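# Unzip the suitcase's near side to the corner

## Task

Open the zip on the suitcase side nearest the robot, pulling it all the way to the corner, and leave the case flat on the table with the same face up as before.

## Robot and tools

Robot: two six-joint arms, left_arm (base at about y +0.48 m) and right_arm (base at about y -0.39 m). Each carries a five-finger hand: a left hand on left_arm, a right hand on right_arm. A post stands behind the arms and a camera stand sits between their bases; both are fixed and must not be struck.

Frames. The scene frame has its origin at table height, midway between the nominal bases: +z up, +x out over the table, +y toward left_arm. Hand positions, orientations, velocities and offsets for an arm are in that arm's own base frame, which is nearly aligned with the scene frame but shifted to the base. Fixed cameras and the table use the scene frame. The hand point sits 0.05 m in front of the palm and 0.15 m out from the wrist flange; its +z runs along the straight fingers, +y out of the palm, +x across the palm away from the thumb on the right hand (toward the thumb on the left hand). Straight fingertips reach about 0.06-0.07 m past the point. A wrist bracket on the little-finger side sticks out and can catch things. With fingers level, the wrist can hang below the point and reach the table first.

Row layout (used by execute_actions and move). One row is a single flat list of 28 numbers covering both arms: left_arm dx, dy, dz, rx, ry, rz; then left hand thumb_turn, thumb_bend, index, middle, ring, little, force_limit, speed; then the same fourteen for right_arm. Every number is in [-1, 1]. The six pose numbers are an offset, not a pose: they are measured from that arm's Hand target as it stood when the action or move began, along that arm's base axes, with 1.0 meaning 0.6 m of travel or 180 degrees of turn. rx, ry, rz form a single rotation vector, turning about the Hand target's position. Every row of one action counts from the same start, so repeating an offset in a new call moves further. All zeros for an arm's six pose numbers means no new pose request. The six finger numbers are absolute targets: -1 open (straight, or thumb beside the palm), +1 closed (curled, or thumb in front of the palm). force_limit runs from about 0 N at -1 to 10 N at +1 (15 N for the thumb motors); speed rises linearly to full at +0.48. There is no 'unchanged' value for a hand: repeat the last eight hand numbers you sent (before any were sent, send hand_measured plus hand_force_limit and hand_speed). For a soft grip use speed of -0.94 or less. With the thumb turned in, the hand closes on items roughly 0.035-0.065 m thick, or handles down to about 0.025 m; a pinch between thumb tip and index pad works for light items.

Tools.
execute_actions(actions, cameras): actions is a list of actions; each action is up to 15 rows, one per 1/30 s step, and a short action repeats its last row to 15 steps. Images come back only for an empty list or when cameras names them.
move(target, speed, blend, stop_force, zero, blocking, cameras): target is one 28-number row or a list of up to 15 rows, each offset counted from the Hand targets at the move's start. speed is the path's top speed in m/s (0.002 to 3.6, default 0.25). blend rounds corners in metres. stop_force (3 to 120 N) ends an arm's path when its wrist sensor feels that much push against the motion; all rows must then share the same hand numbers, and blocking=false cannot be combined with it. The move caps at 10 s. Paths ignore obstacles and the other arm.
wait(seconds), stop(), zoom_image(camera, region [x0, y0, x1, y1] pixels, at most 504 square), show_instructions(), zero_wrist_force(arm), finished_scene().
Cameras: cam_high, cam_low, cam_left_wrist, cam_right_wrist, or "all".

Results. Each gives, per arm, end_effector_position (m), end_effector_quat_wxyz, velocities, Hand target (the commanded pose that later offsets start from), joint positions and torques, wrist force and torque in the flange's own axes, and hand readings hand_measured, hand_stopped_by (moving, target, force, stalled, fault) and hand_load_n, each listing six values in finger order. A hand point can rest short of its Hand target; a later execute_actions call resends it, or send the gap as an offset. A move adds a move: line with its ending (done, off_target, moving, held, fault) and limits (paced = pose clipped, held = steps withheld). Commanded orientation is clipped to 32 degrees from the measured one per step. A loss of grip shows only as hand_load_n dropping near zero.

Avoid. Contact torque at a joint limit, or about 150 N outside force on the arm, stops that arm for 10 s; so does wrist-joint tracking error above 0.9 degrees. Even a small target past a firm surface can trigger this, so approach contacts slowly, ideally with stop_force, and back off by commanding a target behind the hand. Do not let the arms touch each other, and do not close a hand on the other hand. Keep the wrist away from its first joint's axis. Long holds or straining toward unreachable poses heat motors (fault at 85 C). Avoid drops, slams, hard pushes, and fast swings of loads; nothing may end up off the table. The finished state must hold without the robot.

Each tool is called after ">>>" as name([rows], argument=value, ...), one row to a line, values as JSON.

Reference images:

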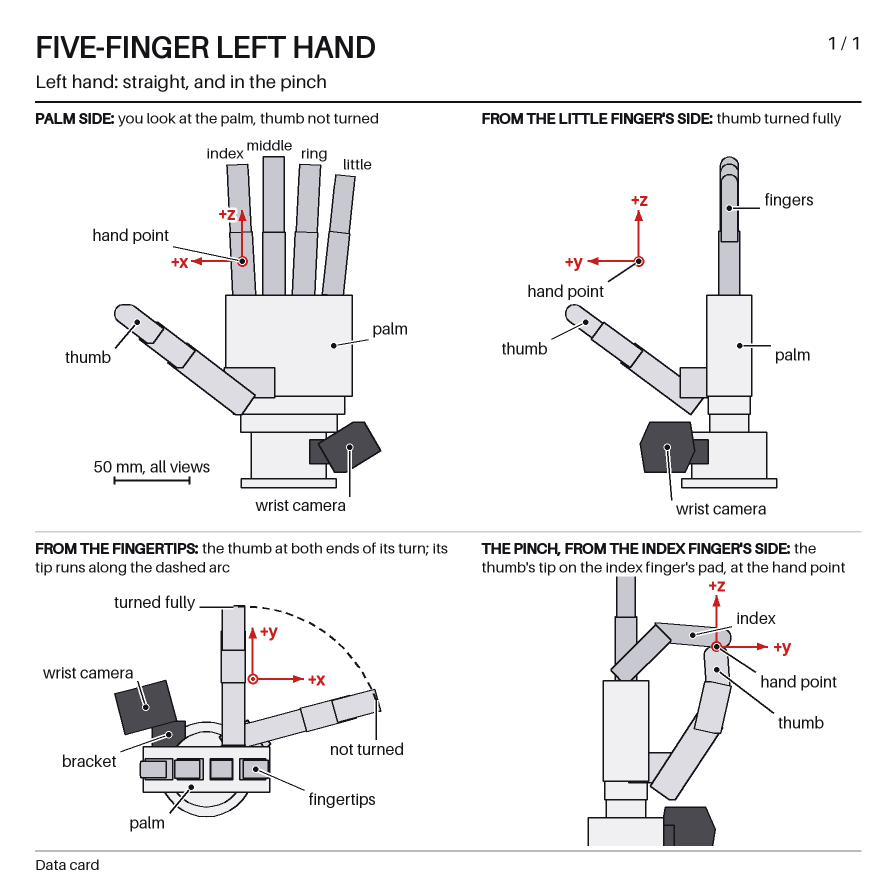

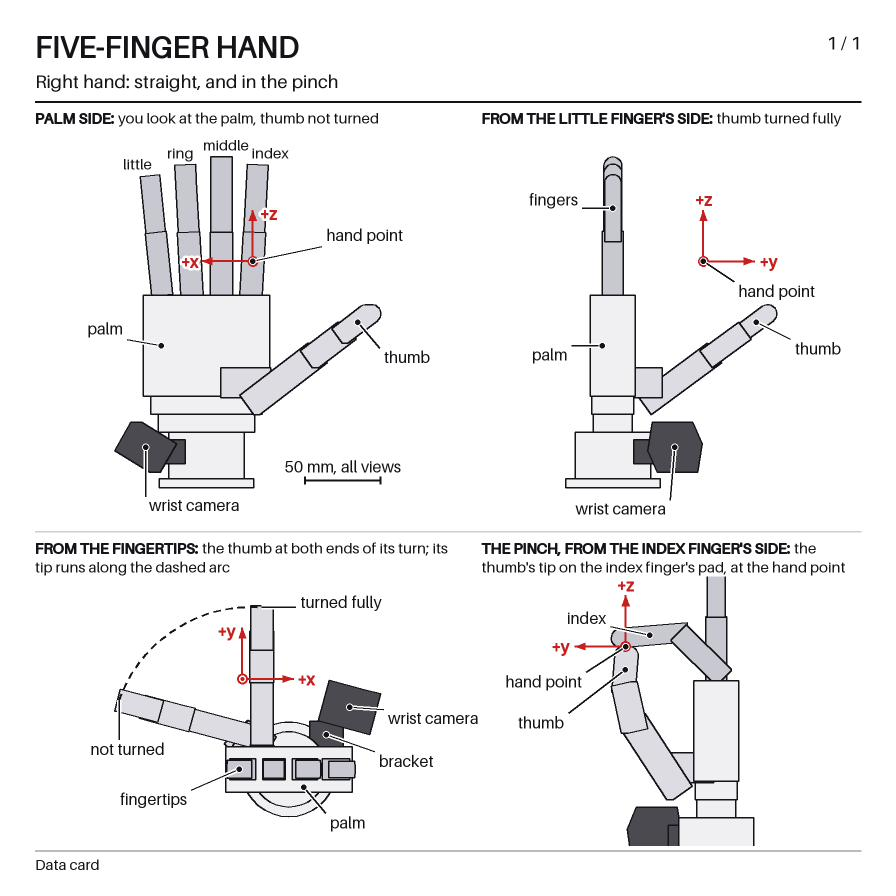

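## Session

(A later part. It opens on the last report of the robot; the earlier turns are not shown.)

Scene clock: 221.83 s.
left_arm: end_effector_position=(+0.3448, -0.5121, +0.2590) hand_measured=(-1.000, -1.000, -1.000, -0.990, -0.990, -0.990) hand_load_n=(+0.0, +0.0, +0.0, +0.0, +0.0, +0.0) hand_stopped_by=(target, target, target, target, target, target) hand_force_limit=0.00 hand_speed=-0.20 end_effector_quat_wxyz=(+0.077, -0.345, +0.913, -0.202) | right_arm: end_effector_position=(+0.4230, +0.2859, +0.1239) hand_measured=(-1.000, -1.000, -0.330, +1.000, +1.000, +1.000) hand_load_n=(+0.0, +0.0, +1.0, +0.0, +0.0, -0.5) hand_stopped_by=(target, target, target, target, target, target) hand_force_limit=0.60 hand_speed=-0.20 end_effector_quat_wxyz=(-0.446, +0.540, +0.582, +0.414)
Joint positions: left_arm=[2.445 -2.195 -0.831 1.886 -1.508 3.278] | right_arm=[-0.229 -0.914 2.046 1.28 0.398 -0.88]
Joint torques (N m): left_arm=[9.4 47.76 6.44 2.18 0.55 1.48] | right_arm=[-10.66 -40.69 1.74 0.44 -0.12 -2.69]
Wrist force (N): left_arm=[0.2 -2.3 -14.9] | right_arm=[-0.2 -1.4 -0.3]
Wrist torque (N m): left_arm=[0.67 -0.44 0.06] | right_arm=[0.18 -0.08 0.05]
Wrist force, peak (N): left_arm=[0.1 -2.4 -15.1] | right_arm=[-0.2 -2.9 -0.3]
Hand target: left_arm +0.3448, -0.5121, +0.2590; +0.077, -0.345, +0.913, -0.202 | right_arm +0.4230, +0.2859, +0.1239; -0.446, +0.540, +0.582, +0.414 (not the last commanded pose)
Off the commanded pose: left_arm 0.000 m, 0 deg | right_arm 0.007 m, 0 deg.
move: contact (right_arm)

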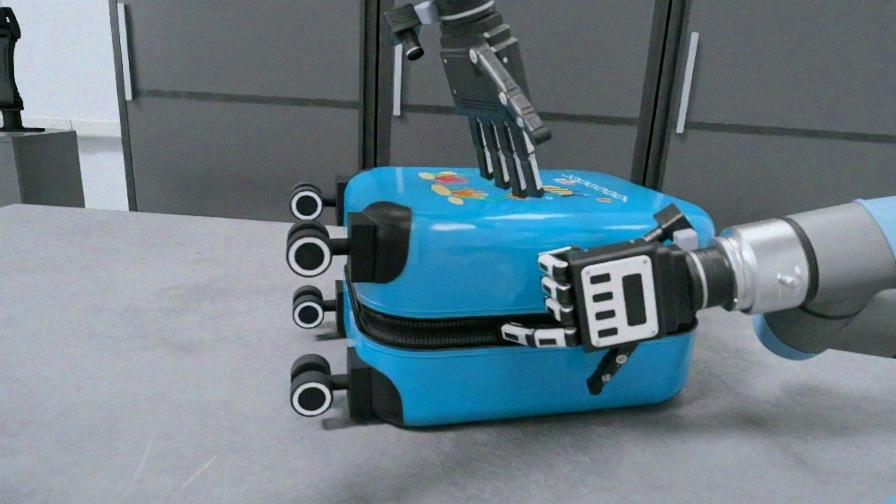

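>>> move(target=[0,0,0,0,0,0,-1,-1,-1,-0.99,-0.99,-0.99,0,-0.2,0.0081,-0.0236,0,0,0,0,-1,-1,-0.33,1,1,1,0.6,-0.2], speed=0.01, stop_force=10, cameras=["cam_low"])

>>> zoom_image(camera="cam_low", region=[450, 290, 570, 380])

Scene clock: 224.40 s.
left_arm: end_effector_position=(+0.3448, -0.5121, +0.2590) hand_measured=(-1.000, -1.000, -1.000, -0.990, -0.990, -0.990) hand_load_n=(+0.0, +0.0, +0.0, +1.5, +0.0, +0.0) hand_stopped_by=(target, target, target, target, target, target) hand_force_limit=0.00 hand_speed=-0.20 end_effector_quat_wxyz=(+0.077, -0.345, +0.913, -0.202) | right_arm: end_effector_position=(+0.4279, +0.2718, +0.1239) hand_measured=(-1.000, -1.000, -0.330, +1.000, +1.000, +1.000) hand_load_n=(+0.0, +0.0, +4.5, +0.0, +0.0, +0.5) hand_stopped_by=(target, target, target, target, target, target) hand_force_limit=0.60 hand_speed=-0.20 end_effector_quat_wxyz=(-0.446, +0.540, +0.582, +0.414)
Joint positions: left_arm=[2.445 -2.195 -0.831 1.886 -1.508 3.278] | right_arm=[-0.263 -0.907 2.046 1.323 0.425 -0.937]
Joint torques (N m): left_arm=[5.08 48.79 18.67 -3.73 -0.31 1.5] | right_arm=[-12.44 -24.68 -20.52 4.35 -0.37 -2.84]
Wrist force (N): left_arm=[-0.3 -2.1 -0.2] | right_arm=[0.3 -3.9 1.5]
Wrist torque (N m): left_arm=[-0.17 -0.03 0.02] | right_arm=[0.13 -0.11 0.07]
Wrist force, peak (N): left_arm=[0.4 -2.3 -15.0] | right_arm=[1.1 -6.9 2.6]
Hand target: left_arm +0.3448, -0.5121, +0.2590; +0.077, -0.345, +0.913, -0.202 | right_arm +0.4279, +0.2718, +0.1239; -0.446, +0.540, +0.582, +0.414
Off the commanded pose: left_arm 0.000 m, 0 deg | right_arm 0.000 m, 0 deg.
move: done

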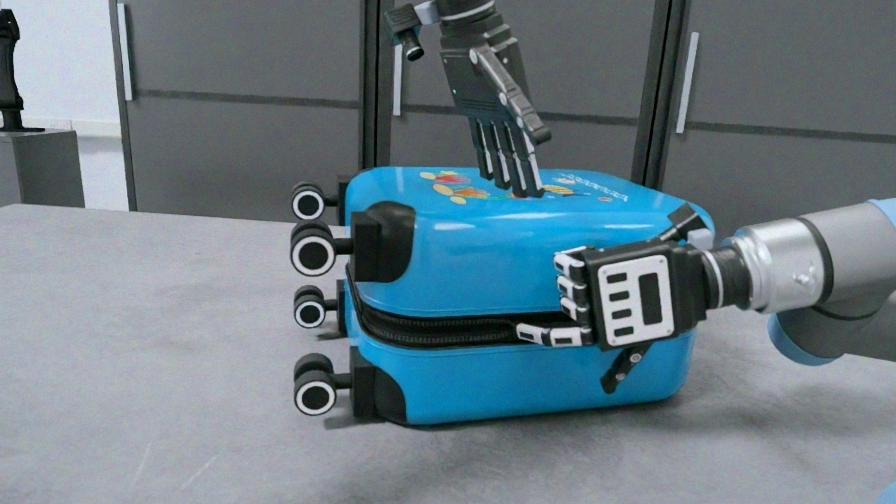

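Scaled by 4.200 from the camera's image (finer frame: 1280x720).

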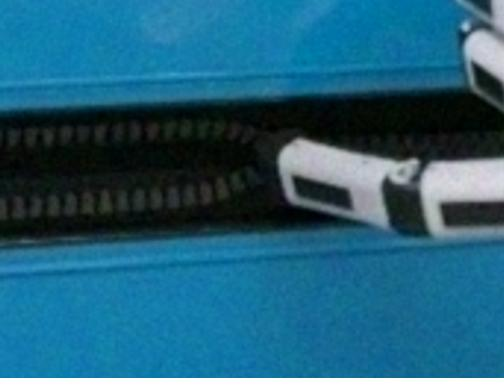

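>>> move(target=[0,0,0,0,0,0,-1,-1,-1,-0.99,-0.99,-0.99,0,-0.2,-0.0473,-0.0163,0,0,0,0,-1,-1,-0.119,1,1,1,0.6,-0.2], speed=0.05, cameras=["cam_low","cam_right_wrist"])

>>> zoom_image(camera="cam_low", region=[450, 290, 570, 380])

>>> zoom_image(camera="cam_low", region=[280, 280, 350, 430])

Scene clock: 227.23 s.
left_arm: end_effector_position=(+0.3448, -0.5121, +0.2590) hand_measured=(-1.000, -1.000, -1.000, -0.990, -0.990, -0.990) hand_load_n=(+0.0, +0.0, +0.0, +1.0, -0.5, +0.0) hand_stopped_by=(target, target, target, target, target, target) hand_force_limit=0.00 hand_speed=-0.20 end_effector_quat_wxyz=(+0.077, -0.345, +0.913, -0.202) | right_arm: end_effector_position=(+0.3996, +0.2620, +0.1239) hand_measured=(-1.000, -1.000, -0.266, +1.000, +1.000, +1.000) hand_load_n=(+0.0, +0.0, +0.0, +0.0, +0.0, +0.0) hand_stopped_by=(target, target, force, target, target, target) hand_force_limit=0.60 hand_speed=-0.20 end_effector_quat_wxyz=(-0.446, +0.540, +0.582, +0.414)
Joint positions: left_arm=[2.445 -2.195 -0.831 1.886 -1.508 3.278] | right_arm=[-0.313 -0.935 2.148 1.313 0.465 -1.007]
Joint torques (N m): left_arm=[-2.96 46.99 18.93 -3.49 -1.08 1.61] | right_arm=[-12 -38.62 2.59 0.96 0.44 -2.73]
Wrist force (N): left_arm=[-0.7 -2.2 0.1] | right_arm=[0.5 0.8 0.5]
Wrist torque (N m): left_arm=[-0.21 0.02 0.00] | right_arm=[0.16 -0.12 0.07]
Wrist force, peak (N): left_arm=[-0.7 -2.3 -0.2] | right_arm=[0.6 -10.9 1.7]
Hand target: left_arm +0.3448, -0.5121, +0.2590; +0.077, -0.345, +0.913, -0.202 | right_arm +0.3995, +0.2620, +0.1239; -0.446, +0.540, +0.582, +0.414
Off the commanded pose: left_arm 0.000 m, 0 deg | right_arm 0.000 m, 0 deg.
move: done
cam_right_wrist: T_world_to_cam=[[0.97012, 0.1317, 0.20378, -0.44535], [0.23903, -0.66285, -0.70957, 0.16692], [0.04162, 0.73708, -0.67453, -0.01095]] pos_world=[0.3926, 0.17737, 0.20181]

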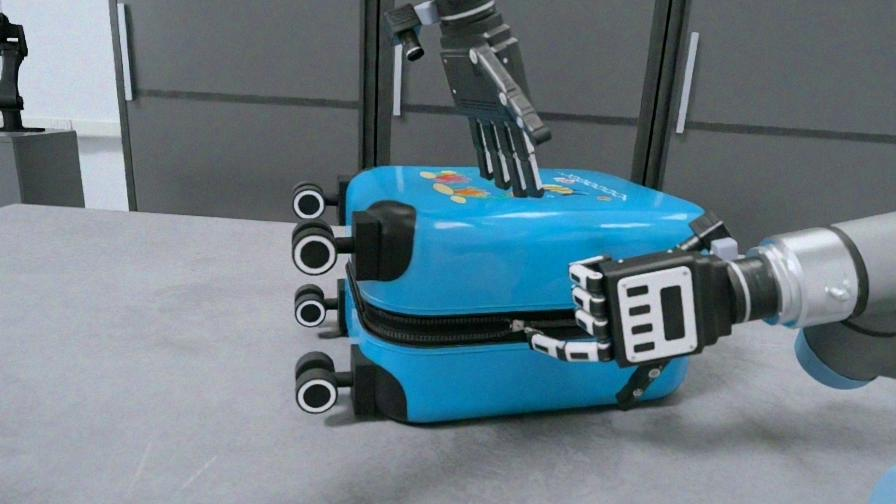

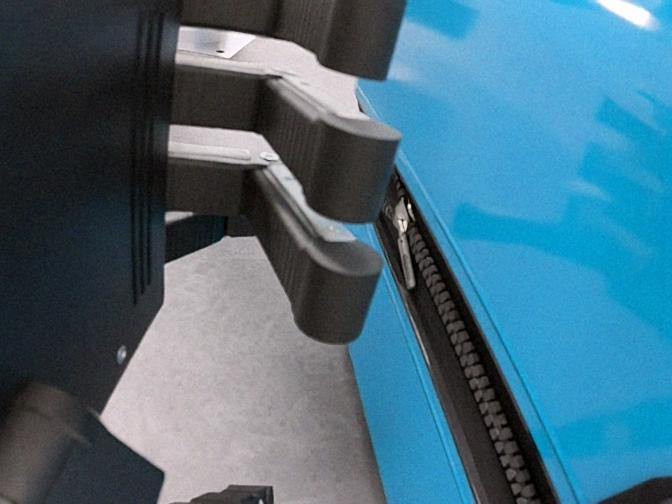

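Scaled by 4.200 from the camera's image (finer frame: 1280x720).

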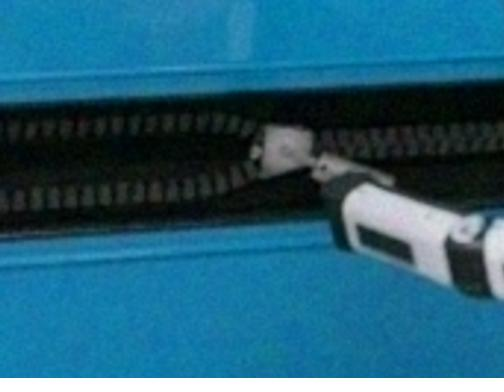

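Scaled by 3.360 from the camera's image (finer frame: 1280x720).

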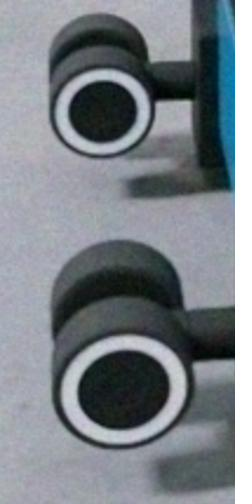

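>>> move(target=[0,0,0,0,0,0,-1,-1,-1,-0.99,-0.99,-0.99,0,-0.2,0.0328,-0.0055,0.0032,0,0,0.0,-1,-1,-0.121,1,1,1,0.6,-0.2], speed=0.03, cameras=["cam_low","cam_right_wrist"])

>>> zoom_image(camera="cam_low", region=[450, 290, 570, 380])

Scene clock: 229.57 s.
left_arm: end_effector_position=(+0.3448, -0.5121, +0.2590) hand_measured=(-1.000, -1.000, -1.000, -0.990, -0.990, -0.990) hand_load_n=(+0.0, +0.0, +0.0, +1.0, +0.0, +0.0) hand_stopped_by=(target, target, target, target, target, target) hand_force_limit=0.00 hand_speed=-0.20 end_effector_quat_wxyz=(+0.077, -0.345, +0.913, -0.202) | right_arm: end_effector_position=(+0.4192, +0.2587, +0.1258) hand_measured=(-1.000, -1.000, -0.122, +1.000, +1.000, +1.000) hand_load_n=(+0.0, +0.0, +0.0, +0.0, +0.0, +0.0) hand_stopped_by=(target, target, target, target, target, target) hand_force_limit=0.60 hand_speed=-0.20 end_effector_quat_wxyz=(-0.446, +0.540, +0.582, +0.414)
Joint positions: left_arm=[2.445 -2.195 -0.831 1.886 -1.508 3.278] | right_arm=[-0.305 -0.919 2.088 1.348 0.458 -0.996]
Joint torques (N m): left_arm=[-8.2 48.8 18.1 -3.18 -0.75 1.48] | right_arm=[8.14 -24.49 -17.5 4.32 -1.83 2.39]
Wrist force (N): left_arm=[-0.9 -2.2 -0.1] | right_arm=[0.6 0.9 0.9]
Wrist torque (N m): left_arm=[-0.18 0.03 -0.01] | right_arm=[0.17 -0.15 -0.02]
Wrist force, peak (N): left_arm=[-0.6 -2.5 -0.1] | right_arm=[0.4 1.4 0.6]
Hand target: left_arm +0.3448, -0.5121, +0.2590; +0.077, -0.345, +0.913, -0.202 | right_arm +0.4192, +0.2587, +0.1258; -0.446, +0.540, +0.582, +0.414
Off the commanded pose: left_arm 0.000 m, 0 deg | right_arm 0.000 m, 0 deg.
move: done
cam_right_wrist: T_world_to_cam=[[0.97013, 0.13176, 0.2037, -0.46431], [0.23901, -0.66284, -0.70959, 0.16141], [0.04152, 0.73708, -0.67453, -0.00802]] pos_world=[0.4122, 0.17407, 0.20371]

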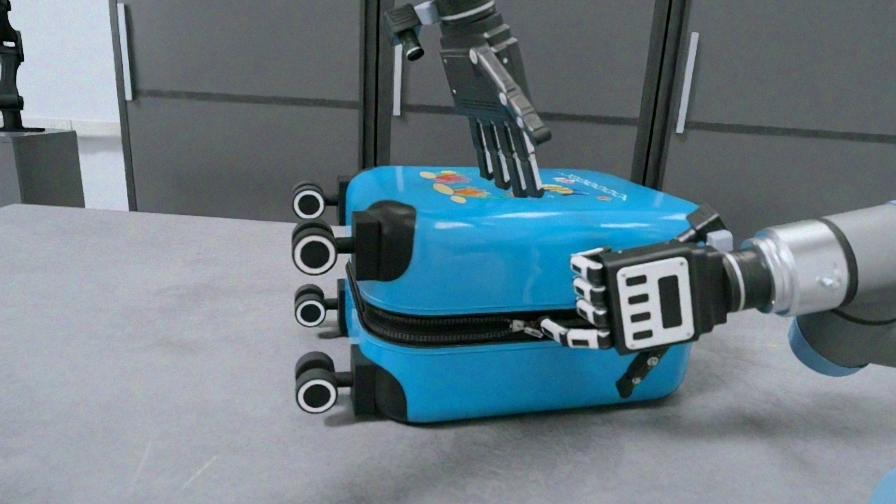

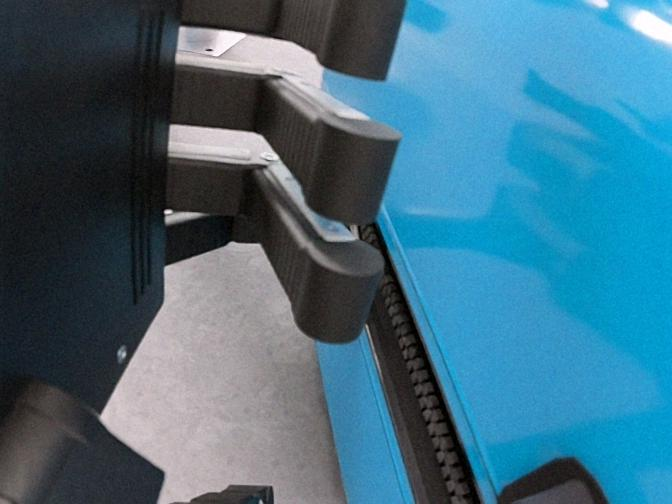

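Scaled by 4.200 from the camera's image (finer frame: 1280x720).

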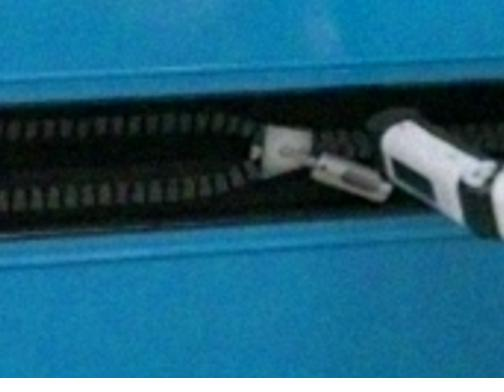

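>>> move(target=[0,0,0,0,0,0,-1,-1,-1,-0.99,-0.99,-0.99,0,-0.2,0.0134,0.0047,-0.0083,0,0,0.0,-1,-1,-0.121,1,1,1,0.6,-0.2], speed=0.01, stop_force=4, cameras=["cam_low"])

>>> zoom_image(camera="cam_low", region=[450, 290, 570, 380])

Scene clock: 231.93 s.
left_arm: end_effector_position=(+0.3448, -0.5121, +0.2590) hand_measured=(-1.000, -1.000, -1.000, -0.990, -0.990, -0.990) hand_load_n=(+0.0, +0.0, +0.0, +1.0, +0.0, +0.0) hand_stopped_by=(target, target, target, target, target, target) hand_force_limit=0.00 hand_speed=-0.20 end_effector_quat_wxyz=(+0.077, -0.345, +0.913, -0.202) | right_arm: end_effector_position=(+0.4272, +0.2615, +0.1208) hand_measured=(-1.000, -1.000, -0.122, +1.000, +1.000, +1.000) hand_load_n=(+0.0, +0.0, +0.0, +0.0, +0.0, +0.0) hand_stopped_by=(target, target, target, target, target, target) hand_force_limit=0.60 hand_speed=-0.20 end_effector_quat_wxyz=(-0.446, +0.540, +0.582, +0.414)
Joint positions: left_arm=[2.445 -2.195 -0.831 1.886 -1.508 3.278] | right_arm=[-0.291 -0.898 2.058 1.34 0.447 -0.977]
Joint torques (N m): left_arm=[-9.11 47.79 19.4 -2.79 -0.87 1.54] | right_arm=[7.18 -24.83 -18.14 0.11 -1.93 2.25]
Wrist force (N): left_arm=[-0.7 -2.0 -0.1] | right_arm=[0.5 0.9 1.0]
Wrist torque (N m): left_arm=[-0.17 0.00 0.00] | right_arm=[0.16 -0.15 -0.02]
Wrist force, peak (N): left_arm=[-0.6 -2.4 -0.1] | right_arm=[0.5 1.3 1.0]
Hand target: left_arm +0.3448, -0.5121, +0.2590; +0.077, -0.345, +0.913, -0.202 | right_arm +0.4272, +0.2615, +0.1208; -0.446, +0.540, +0.582, +0.414
Off the commanded pose: left_arm 0.000 m, 0 deg | right_arm 0.000 m, 0 deg.
move: done

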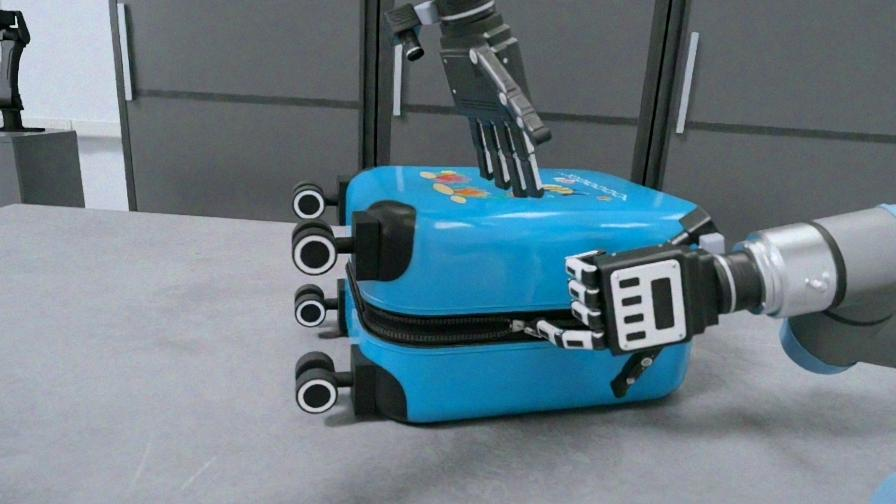

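Scaled by 4.200 from the camera's image (finer frame: 1280x720).

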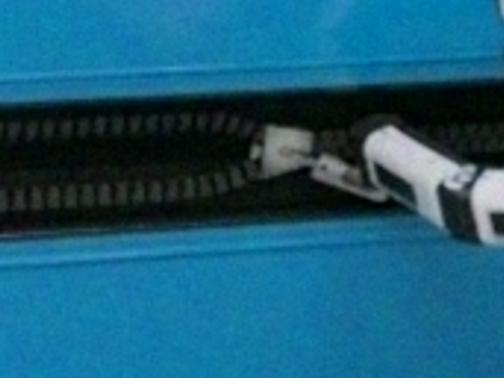

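>>> move(target=[0,0,0,0,0,0,-1,-1,-1,-0.99,-0.99,-0.99,0,-0.2,-0.0044,0.0126,-0.0267,0,0,0.0,-1,-1,-0.121,1,1,1,0.6,-0.2], speed=0.01, stop_force=4, cameras=["cam_low"])

>>> zoom_image(camera="cam_low", region=[450, 290, 570, 380])

Scene clock: 234.60 s.
left_arm: end_effector_position=(+0.3448, -0.5121, +0.2590) hand_measured=(-1.000, -1.000, -1.000, -0.990, -0.990, -0.990) hand_load_n=(+0.0, +0.0, +0.0, +1.0, +0.0, +0.0) hand_stopped_by=(target, target, target, target, target, target) hand_force_limit=0.00 hand_speed=-0.20 end_effector_quat_wxyz=(+0.077, -0.345, +0.913, -0.202) | right_arm: end_effector_position=(+0.4257, +0.2660, +0.1112) hand_measured=(-1.000, -1.000, -0.122, +1.000, +1.000, +1.000) hand_load_n=(+0.0, +0.0, +0.0, +0.0, +0.0, +0.0) hand_stopped_by=(target, target, target, target, target, target) hand_force_limit=0.60 hand_speed=-0.20 end_effector_quat_wxyz=(-0.446, +0.540, +0.582, +0.414)
Joint positions: left_arm=[2.445 -2.195 -0.831 1.886 -1.508 3.278] | right_arm=[-0.28 -0.877 2.057 1.306 0.438 -0.962]
Joint torques (N m): left_arm=[-10.67 48.03 20.06 -2.51 -0.86 1.31] | right_arm=[-12.16 -38.67 -5.45 3.99 0.86 -2.46]
Wrist force (N): left_arm=[-0.7 -2.0 -0.1] | right_arm=[4.5 -1.8 -0.3]
Wrist torque (N m): left_arm=[-0.17 0.00 0.00] | right_arm=[0.11 -0.06 0.03]
Wrist force, peak (N): left_arm=[-0.8 -2.3 0.0] | right_arm=[7.7 -3.2 -0.6]
Hand target: left_arm +0.3448, -0.5121, +0.2590; +0.077, -0.345, +0.913, -0.202 | right_arm +0.4257, +0.2660, +0.1112; -0.446, +0.540, +0.582, +0.414 (not the last commanded pose)
Off the commanded pose: left_arm 0.000 m, 0 deg | right_arm 0.007 m, 0 deg.
move: contact (right_arm)

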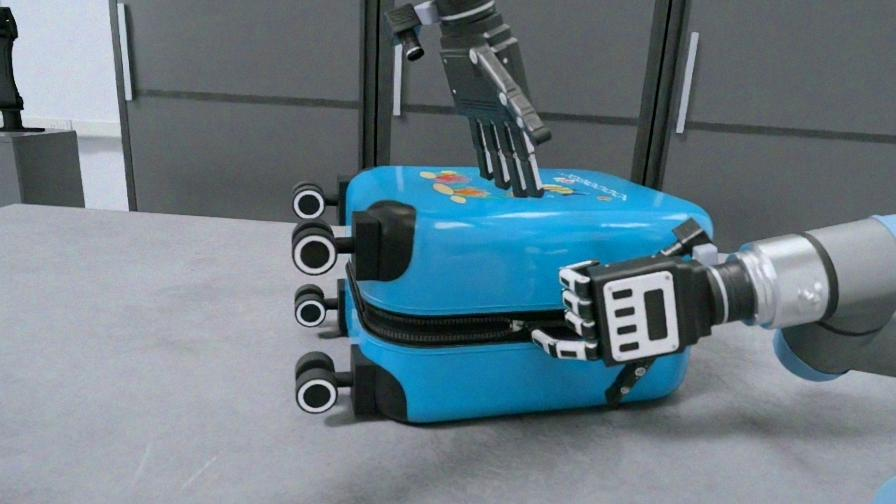

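Scaled by 4.200 from the camera's image (finer frame: 1280x720).

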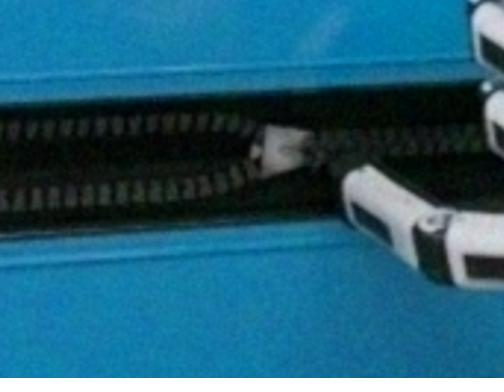

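>>> move([
  [0,0,0,0,0,0,-1,-1,-1,-0.99,-0.99,-0.99,0,-0.2,0,0,0.0033,0,0,0.0,-1,-1,-0.121,1,1,1,0.6,-0.2],
  [0,0,0,0,0,0,-1,-1,-1,-0.99,-0.99,-0.99,0,-0.2,-0.0063,-0.0022,0.0033,0,0,0.0,-1,-1,-0.121,1,1,1,0.6,-0.2],
], speed=0.02, cameras=["cam_low"])

>>> zoom_image(camera="cam_low", region=[450, 290, 570, 380])

Scene clock: 235.87 s.
left_arm: end_effector_position=(+0.3448, -0.5121, +0.2590) hand_measured=(-1.000, -1.000, -1.000, -0.990, -0.990, -0.990) hand_load_n=(+0.0, +0.0, -0.5, +1.0, +0.0, +0.0) hand_stopped_by=(target, target, target, target, target, target) hand_force_limit=0.00 hand_speed=-0.20 end_effector_quat_wxyz=(+0.077, -0.345, +0.913, -0.202) | right_arm: end_effector_position=(+0.4219, +0.2647, +0.1132) hand_measured=(-1.000, -1.000, -0.122, +1.000, +1.000, +1.000) hand_load_n=(+0.0, +0.0, +0.0, +0.0, +0.0, +0.0) hand_stopped_by=(target, target, target, target, target, target) hand_force_limit=0.60 hand_speed=-0.20 end_effector_quat_wxyz=(-0.446, +0.540, +0.582, +0.414)
Joint positions: left_arm=[2.445 -2.195 -0.831 1.886 -1.508 3.278] | right_arm=[-0.287 -0.886 2.071 1.309 0.443 -0.971]
Joint torques (N m): left_arm=[-10.03 48.17 18.63 -2.22 -0.9 1.31] | right_arm=[-11.3 -39.85 2.22 0.32 0.74 -2.64]
Wrist force (N): left_arm=[-0.6 -2.3 -0.1] | right_arm=[0.1 1.1 0.8]
Wrist torque (N m): left_arm=[-0.20 0.00 0.01] | right_arm=[0.21 -0.06 0.08]
Wrist force, peak (N): left_arm=[-0.6 -2.4 0.0] | right_arm=[4.6 -1.8 -0.3]
Hand target: left_arm +0.3448, -0.5121, +0.2590; +0.077, -0.345, +0.913, -0.202 | right_arm +0.4219, +0.2647, +0.1132; -0.446, +0.540, +0.582, +0.414
Off the commanded pose: left_arm 0.000 m, 0 deg | right_arm 0.000 m, 0 deg.
move: done

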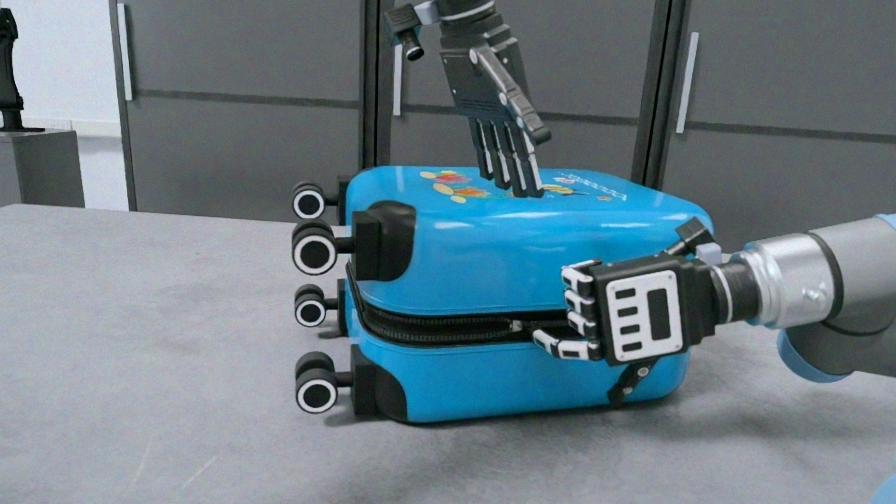

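Scaled by 4.200 from the camera's image (finer frame: 1280x720).

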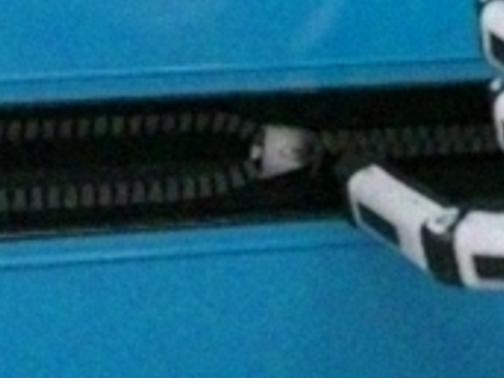

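>>> move(target=[0,0,0,0,0,0,-1,-1,-1,-0.99,-0.99,-0.99,0,-0.2,-0.0066,0.0189,-0.0233,0,0,0.0,-1,-1,-0.121,1,1,1,0.6,-0.2], speed=0.015, stop_force=4, cameras=["cam_low"])

>>> zoom_image(camera="cam_low", region=[450, 290, 570, 380])

Scene clock: 238.17 s.
left_arm: end_effector_position=(+0.3448, -0.5121, +0.2590) hand_measured=(-1.000, -1.000, -1.000, -0.990, -0.990, -0.990) hand_load_n=(+0.0, +0.0, +0.0, +1.0, +0.0, +0.0) hand_stopped_by=(target, target, target, target, target, target) hand_force_limit=0.00 hand_speed=-0.20 end_effector_quat_wxyz=(+0.077, -0.345, +0.913, -0.202) | right_arm: end_effector_position=(+0.4179, +0.2761, +0.0992) hand_measured=(-1.000, -1.000, -0.122, +1.000, +1.000, +1.000) hand_load_n=(+0.0, +0.0, +0.0, +0.0, +0.0, -0.5) hand_stopped_by=(target, target, target, target, target, target) hand_force_limit=0.60 hand_speed=-0.20 end_effector_quat_wxyz=(-0.446, +0.540, +0.582, +0.414)
Joint positions: left_arm=[2.445 -2.195 -0.831 1.886 -1.508 3.278] | right_arm=[-0.259 -0.857 2.068 1.245 0.421 -0.93]
Joint torques (N m): left_arm=[-8.92 47.63 18.89 -2.15 -0.77 1.22] | right_arm=[7.73 -23.52 -17.47 -0.01 -2.12 2.31]
Wrist force (N): left_arm=[-0.3 -2.2 -0.2] | right_arm=[0.2 0.9 0.9]
Wrist torque (N m): left_arm=[-0.19 -0.06 0.02] | right_arm=[0.18 -0.08 -0.04]
Wrist force, peak (N): left_arm=[-0.7 -2.4 0.0] | right_arm=[0.1 1.0 1.2]
Hand target: left_arm +0.3448, -0.5121, +0.2590; +0.077, -0.345, +0.913, -0.202 | right_arm +0.4179, +0.2761, +0.0992; -0.446, +0.540, +0.582, +0.414
Off the commanded pose: left_arm 0.000 m, 0 deg | right_arm 0.000 m, 0 deg.
move: done

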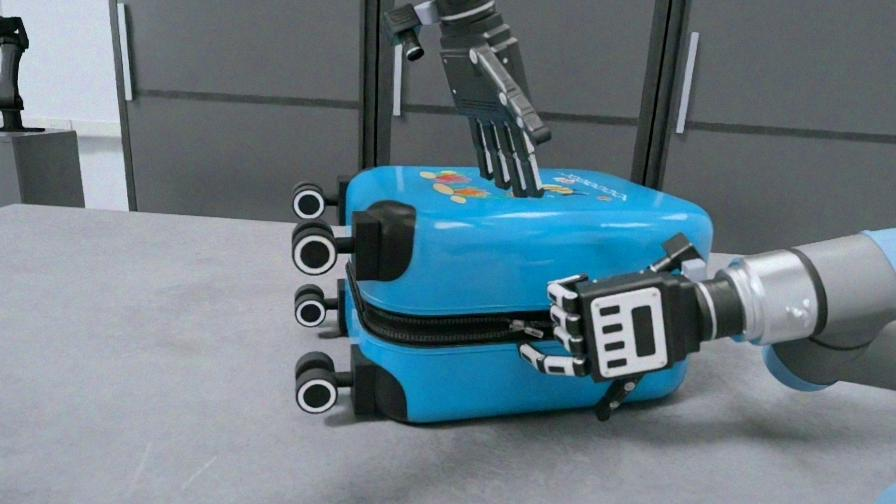

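Scaled by 4.200 from the camera's image (finer frame: 1280x720).

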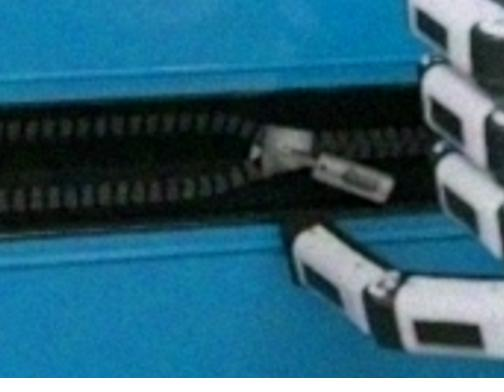

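>>> move([
  [0,0,0.235,0,0,0,-1,-1,-1,-0.99,-0.99,-0.99,0,-0.2,-0.126,-0.044,0.02,0,0,0,-1,-1,-0.121,1,1,1,0.6,-0.2],
  [-0.3,0.1013,0.10,0.0894,-0.4414,-0.3388,-1,-1,-1,-0.99,-0.99,-0.99,0,-0.2,-0.126,-0.044,0.02,0,0,0,-1,-1,-0.121,1,1,1,0.6,-0.2],
], speed=0.2, blend=[0.03,0], cameras=["all"])

Scene clock: 251.50 s.
left_arm: end_effector_position=(+0.1648, -0.4513, +0.3191) hand_measured=(-1.000, -1.000, -1.000, -0.990, -0.990, -0.990) hand_load_n=(+0.0, +0.0, +0.0, +0.0, +0.0, +0.0) hand_stopped_by=(target, target, target, target, target, target) hand_force_limit=0.00 hand_speed=-0.20 end_effector_quat_wxyz=(+0.550, +0.338, +0.717, -0.261) | right_arm: end_effector_position=(+0.3423, +0.2497, +0.1112) hand_measured=(-1.000, -1.000, -0.122, +1.000, +1.000, +1.000) hand_load_n=(+0.0, +0.0, +0.0, -0.5, +0.0, +0.0) hand_stopped_by=(target, target, target, target, target, target) hand_force_limit=0.60 hand_speed=-0.20 end_effector_quat_wxyz=(-0.446, +0.540, +0.582, +0.414)
Joint positions: left_arm=[1.918 -1.385 -1.938 3.047 -1.899 4.619] | right_arm=[-0.42 -0.939 2.338 1.229 0.555 -1.124]
Joint torques (N m): left_arm=[-9.97 27.07 12.76 3.25 1.89 1.46] | right_arm=[-10.96 -33.25 7.1 4.25 0.62 -2.72]
Wrist force (N): left_arm=[0.9 -2.4 -1.0] | right_arm=[0.3 0.7 0.8]
Wrist torque (N m): left_arm=[-0.27 -0.09 0.09] | right_arm=[0.15 -0.10 0.03]
Wrist force, peak (N): left_arm=[1.6 -2.7 -1.0] | right_arm=[0.1 1.6 1.4]
Hand target: left_arm +0.1648, -0.4513, +0.3190; +0.551, +0.338, +0.717, -0.261 | right_arm +0.3423, +0.2497, +0.1112; -0.446, +0.540, +0.582, +0.414
Off the commanded pose: left_arm 0.000 m, 0 deg | right_arm 0.000 m, 0 deg.
move: done
cam_left_wrist: T_world_to_cam=[[-0.76762, -0.57724, -0.27848, -0.03495], [-0.30079, 0.70817, -0.63877, 0.56823], [0.56593, -0.40657, -0.71723, 0.06598]] pos_world=[0.10676, -0.39575, 0.40055]
cam_right_wrist: T_world_to_cam=[[0.97012, 0.13176, 0.20371, -0.38565], [0.23903, -0.66279, -0.70963, 0.16343], [0.04152, 0.73713, -0.67448, -0.00806]] pos_world=[0.3354, 0.16507, 0.18911]

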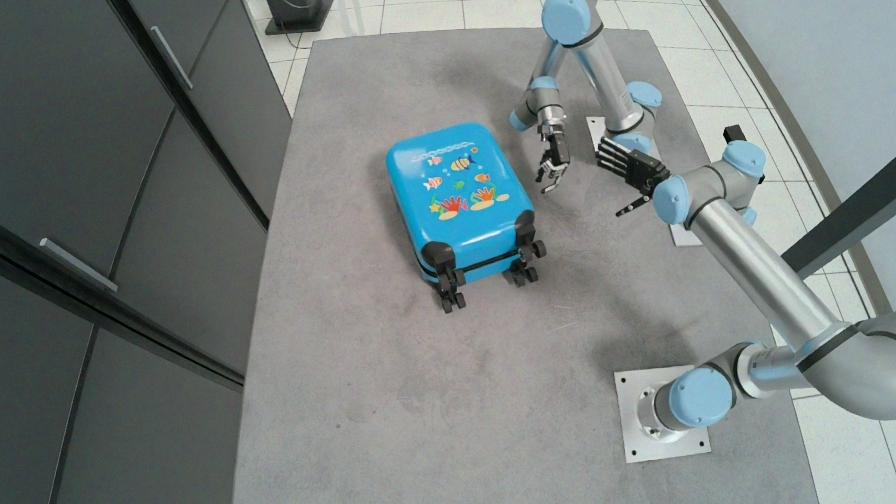

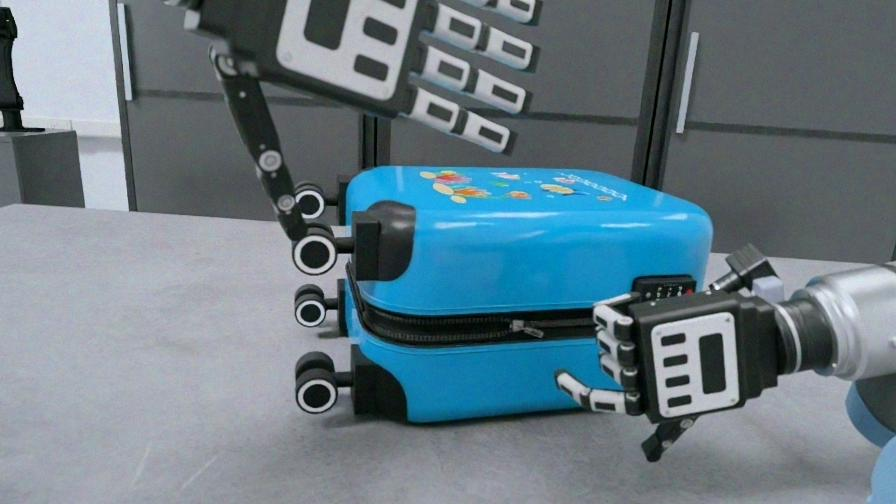

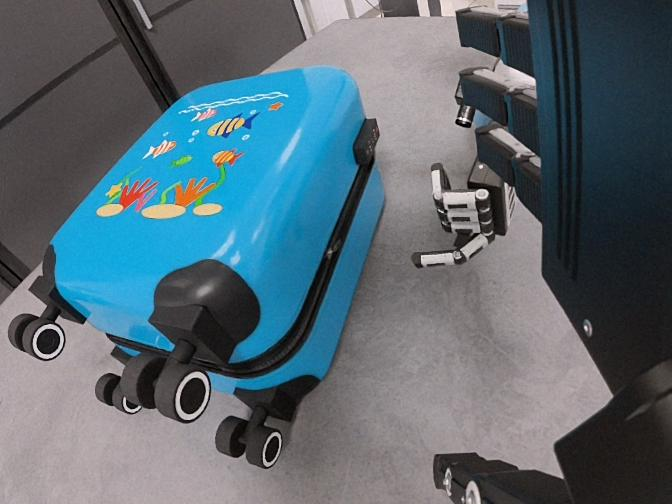

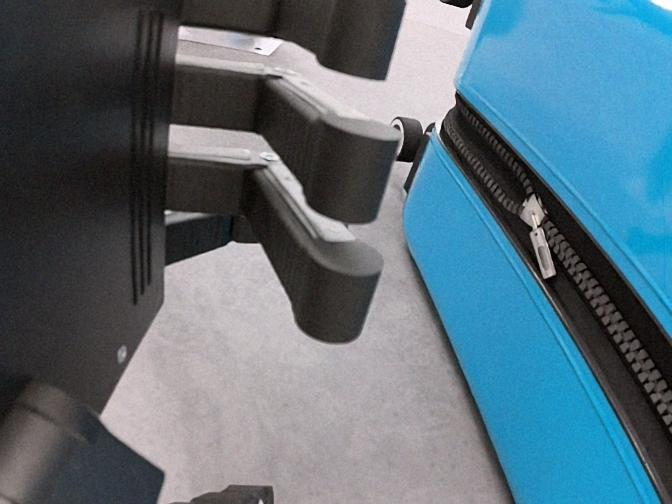

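>>> zoom_image(camera="cam_right_wrist", region=[420, 100, 672, 400])

>>> zoom_image(camera="cam_left_wrist", region=[280, 90, 420, 350])

>>> zoom_image(camera="cam_low", region=[560, 260, 720, 380])

Scaled by 1.680 from the camera's image (finer frame: 960x720).

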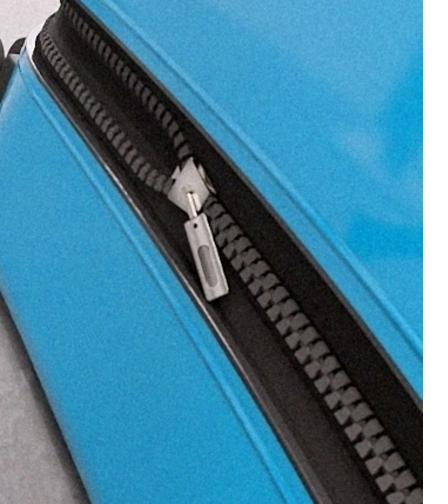

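Scaled by 1.938 from the camera's image (finer frame: 960x720).

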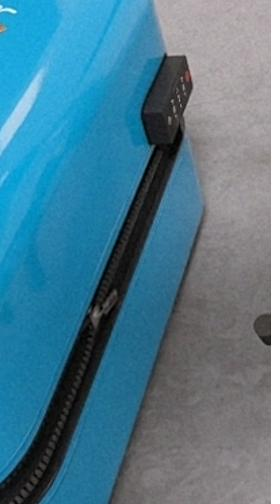

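Scaled by 3.150 from the camera's image (finer frame: 1280x720).

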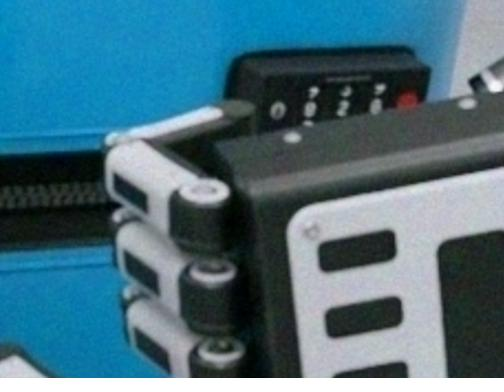

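>>> move([
  [0,0,0,0,0,0,-1,-1,-1,-0.99,-0.99,-0.99,0,-0.2,0,0,0.483,0,0,0,-1,-1,-1,-1,-1,-1,0.6,-0.2],
  [0,0,0,0,0,0,-1,-1,-1,-0.99,-0.99,-0.99,0,-0.2,0.3233,0.1095,0.4817,-0.1107,-0.4477,0.3793,-1,-1,-1,-1,-1,-1,0.6,-0.2],
], speed=0.2, blend=[0.03,0], cameras=["all"])

Scene clock: 259.13 s.
left_arm: end_effector_position=(+0.1648, -0.4513, +0.3190) hand_measured=(-1.000, -1.000, -1.000, -0.990, -0.990, -0.990) hand_load_n=(+0.5, +0.0, +0.0, +0.0, +0.0, +0.0) hand_stopped_by=(target, target, target, target, target, target) hand_force_limit=0.00 hand_speed=-0.20 end_effector_quat_wxyz=(+0.551, +0.338, +0.717, -0.261) | right_arm: end_effector_position=(+0.5363, +0.3153, +0.4002) hand_measured=(-1.000, -1.000, -1.000, -1.000, -1.000, -1.000) hand_load_n=(+0.0, +0.0, +0.0, +0.0, +0.0, +0.0) hand_stopped_by=(target, target, target, target, target, target) hand_force_limit=0.60 hand_speed=-0.20 end_effector_quat_wxyz=(-0.044, -0.162, +0.952, +0.255)
Joint positions: left_arm=[1.918 -1.385 -1.938 3.048 -1.899 4.619] | right_arm=[0.008 -0.842 0.613 1.985 1.078 -1.947]
Joint torques (N m): left_arm=[6.84 26.85 11.92 3.2 1.84 1.6] | right_arm=[8.03 -37.81 -30.22 5.06 0.72 -2.64]
Wrist force (N): left_arm=[1.0 -2.4 -0.9] | right_arm=[-0.5 1.0 -0.1]
Wrist torque (N m): left_arm=[-0.28 -0.09 0.10] | right_arm=[0.26 0.12 0.07]
Wrist force, peak (N): left_arm=[1.2 -2.6 -0.9] | right_arm=[0.8 1.0 1.2]
Hand target: left_arm +0.1648, -0.4513, +0.3190; +0.551, +0.338, +0.717, -0.261 | right_arm +0.5363, +0.3154, +0.4002; -0.044, -0.162, +0.952, +0.255
Off the commanded pose: left_arm 0.000 m, 0 deg | right_arm 0.000 m, 0 deg.
move: done
cam_left_wrist: T_world_to_cam=[[-0.76759, -0.57724, -0.27857, -0.03491], [-0.30074, 0.70818, -0.63877, 0.56823], [0.566, -0.40654, -0.71719, 0.06596]] pos_world=[0.10676, -0.39575, 0.40055]
cam_right_wrist: T_world_to_cam=[[-0.48089, 0.7297, 0.48609, -0.16481], [0.83684, 0.21657, 0.50278, -0.71742], [0.26161, 0.64856, -0.71479, 0.05643]] pos_world=[0.50635, 0.23903, 0.48115]

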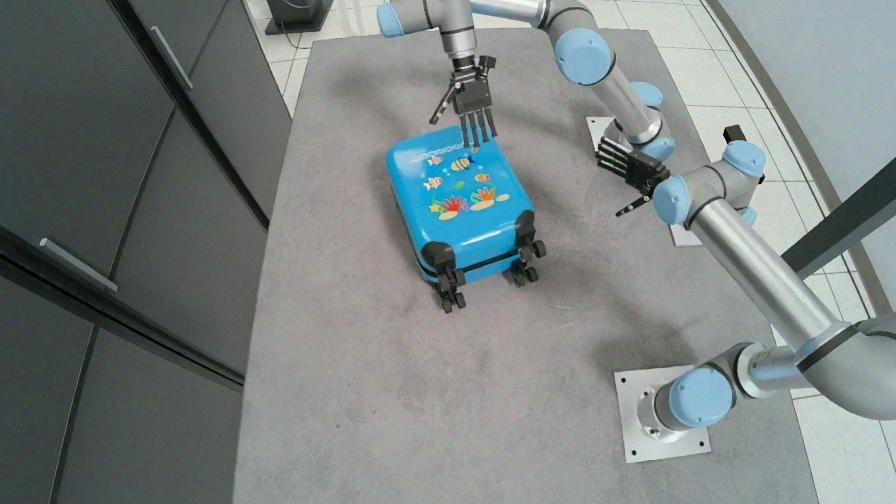

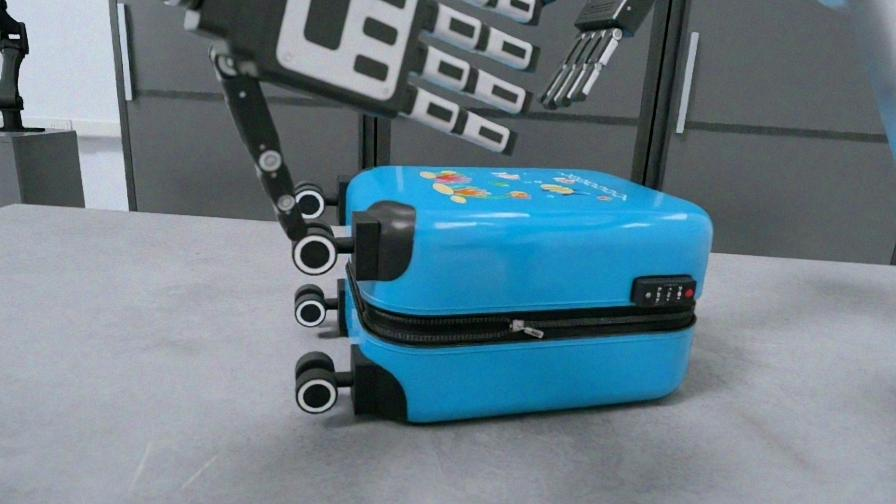

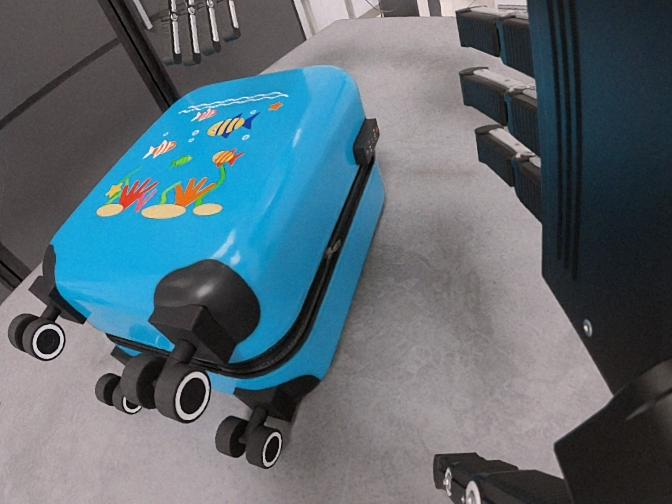

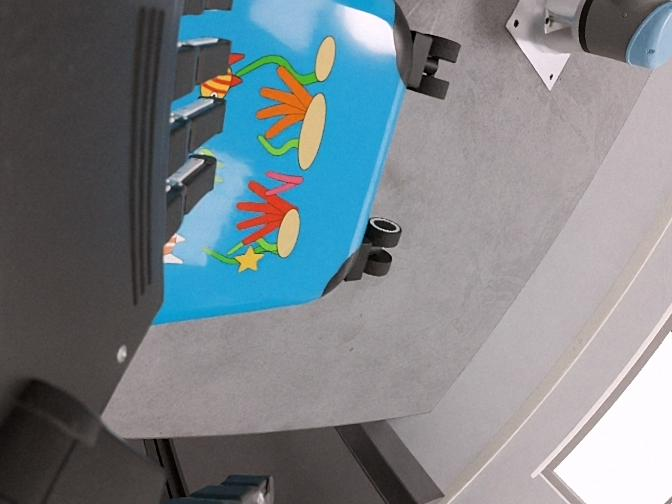

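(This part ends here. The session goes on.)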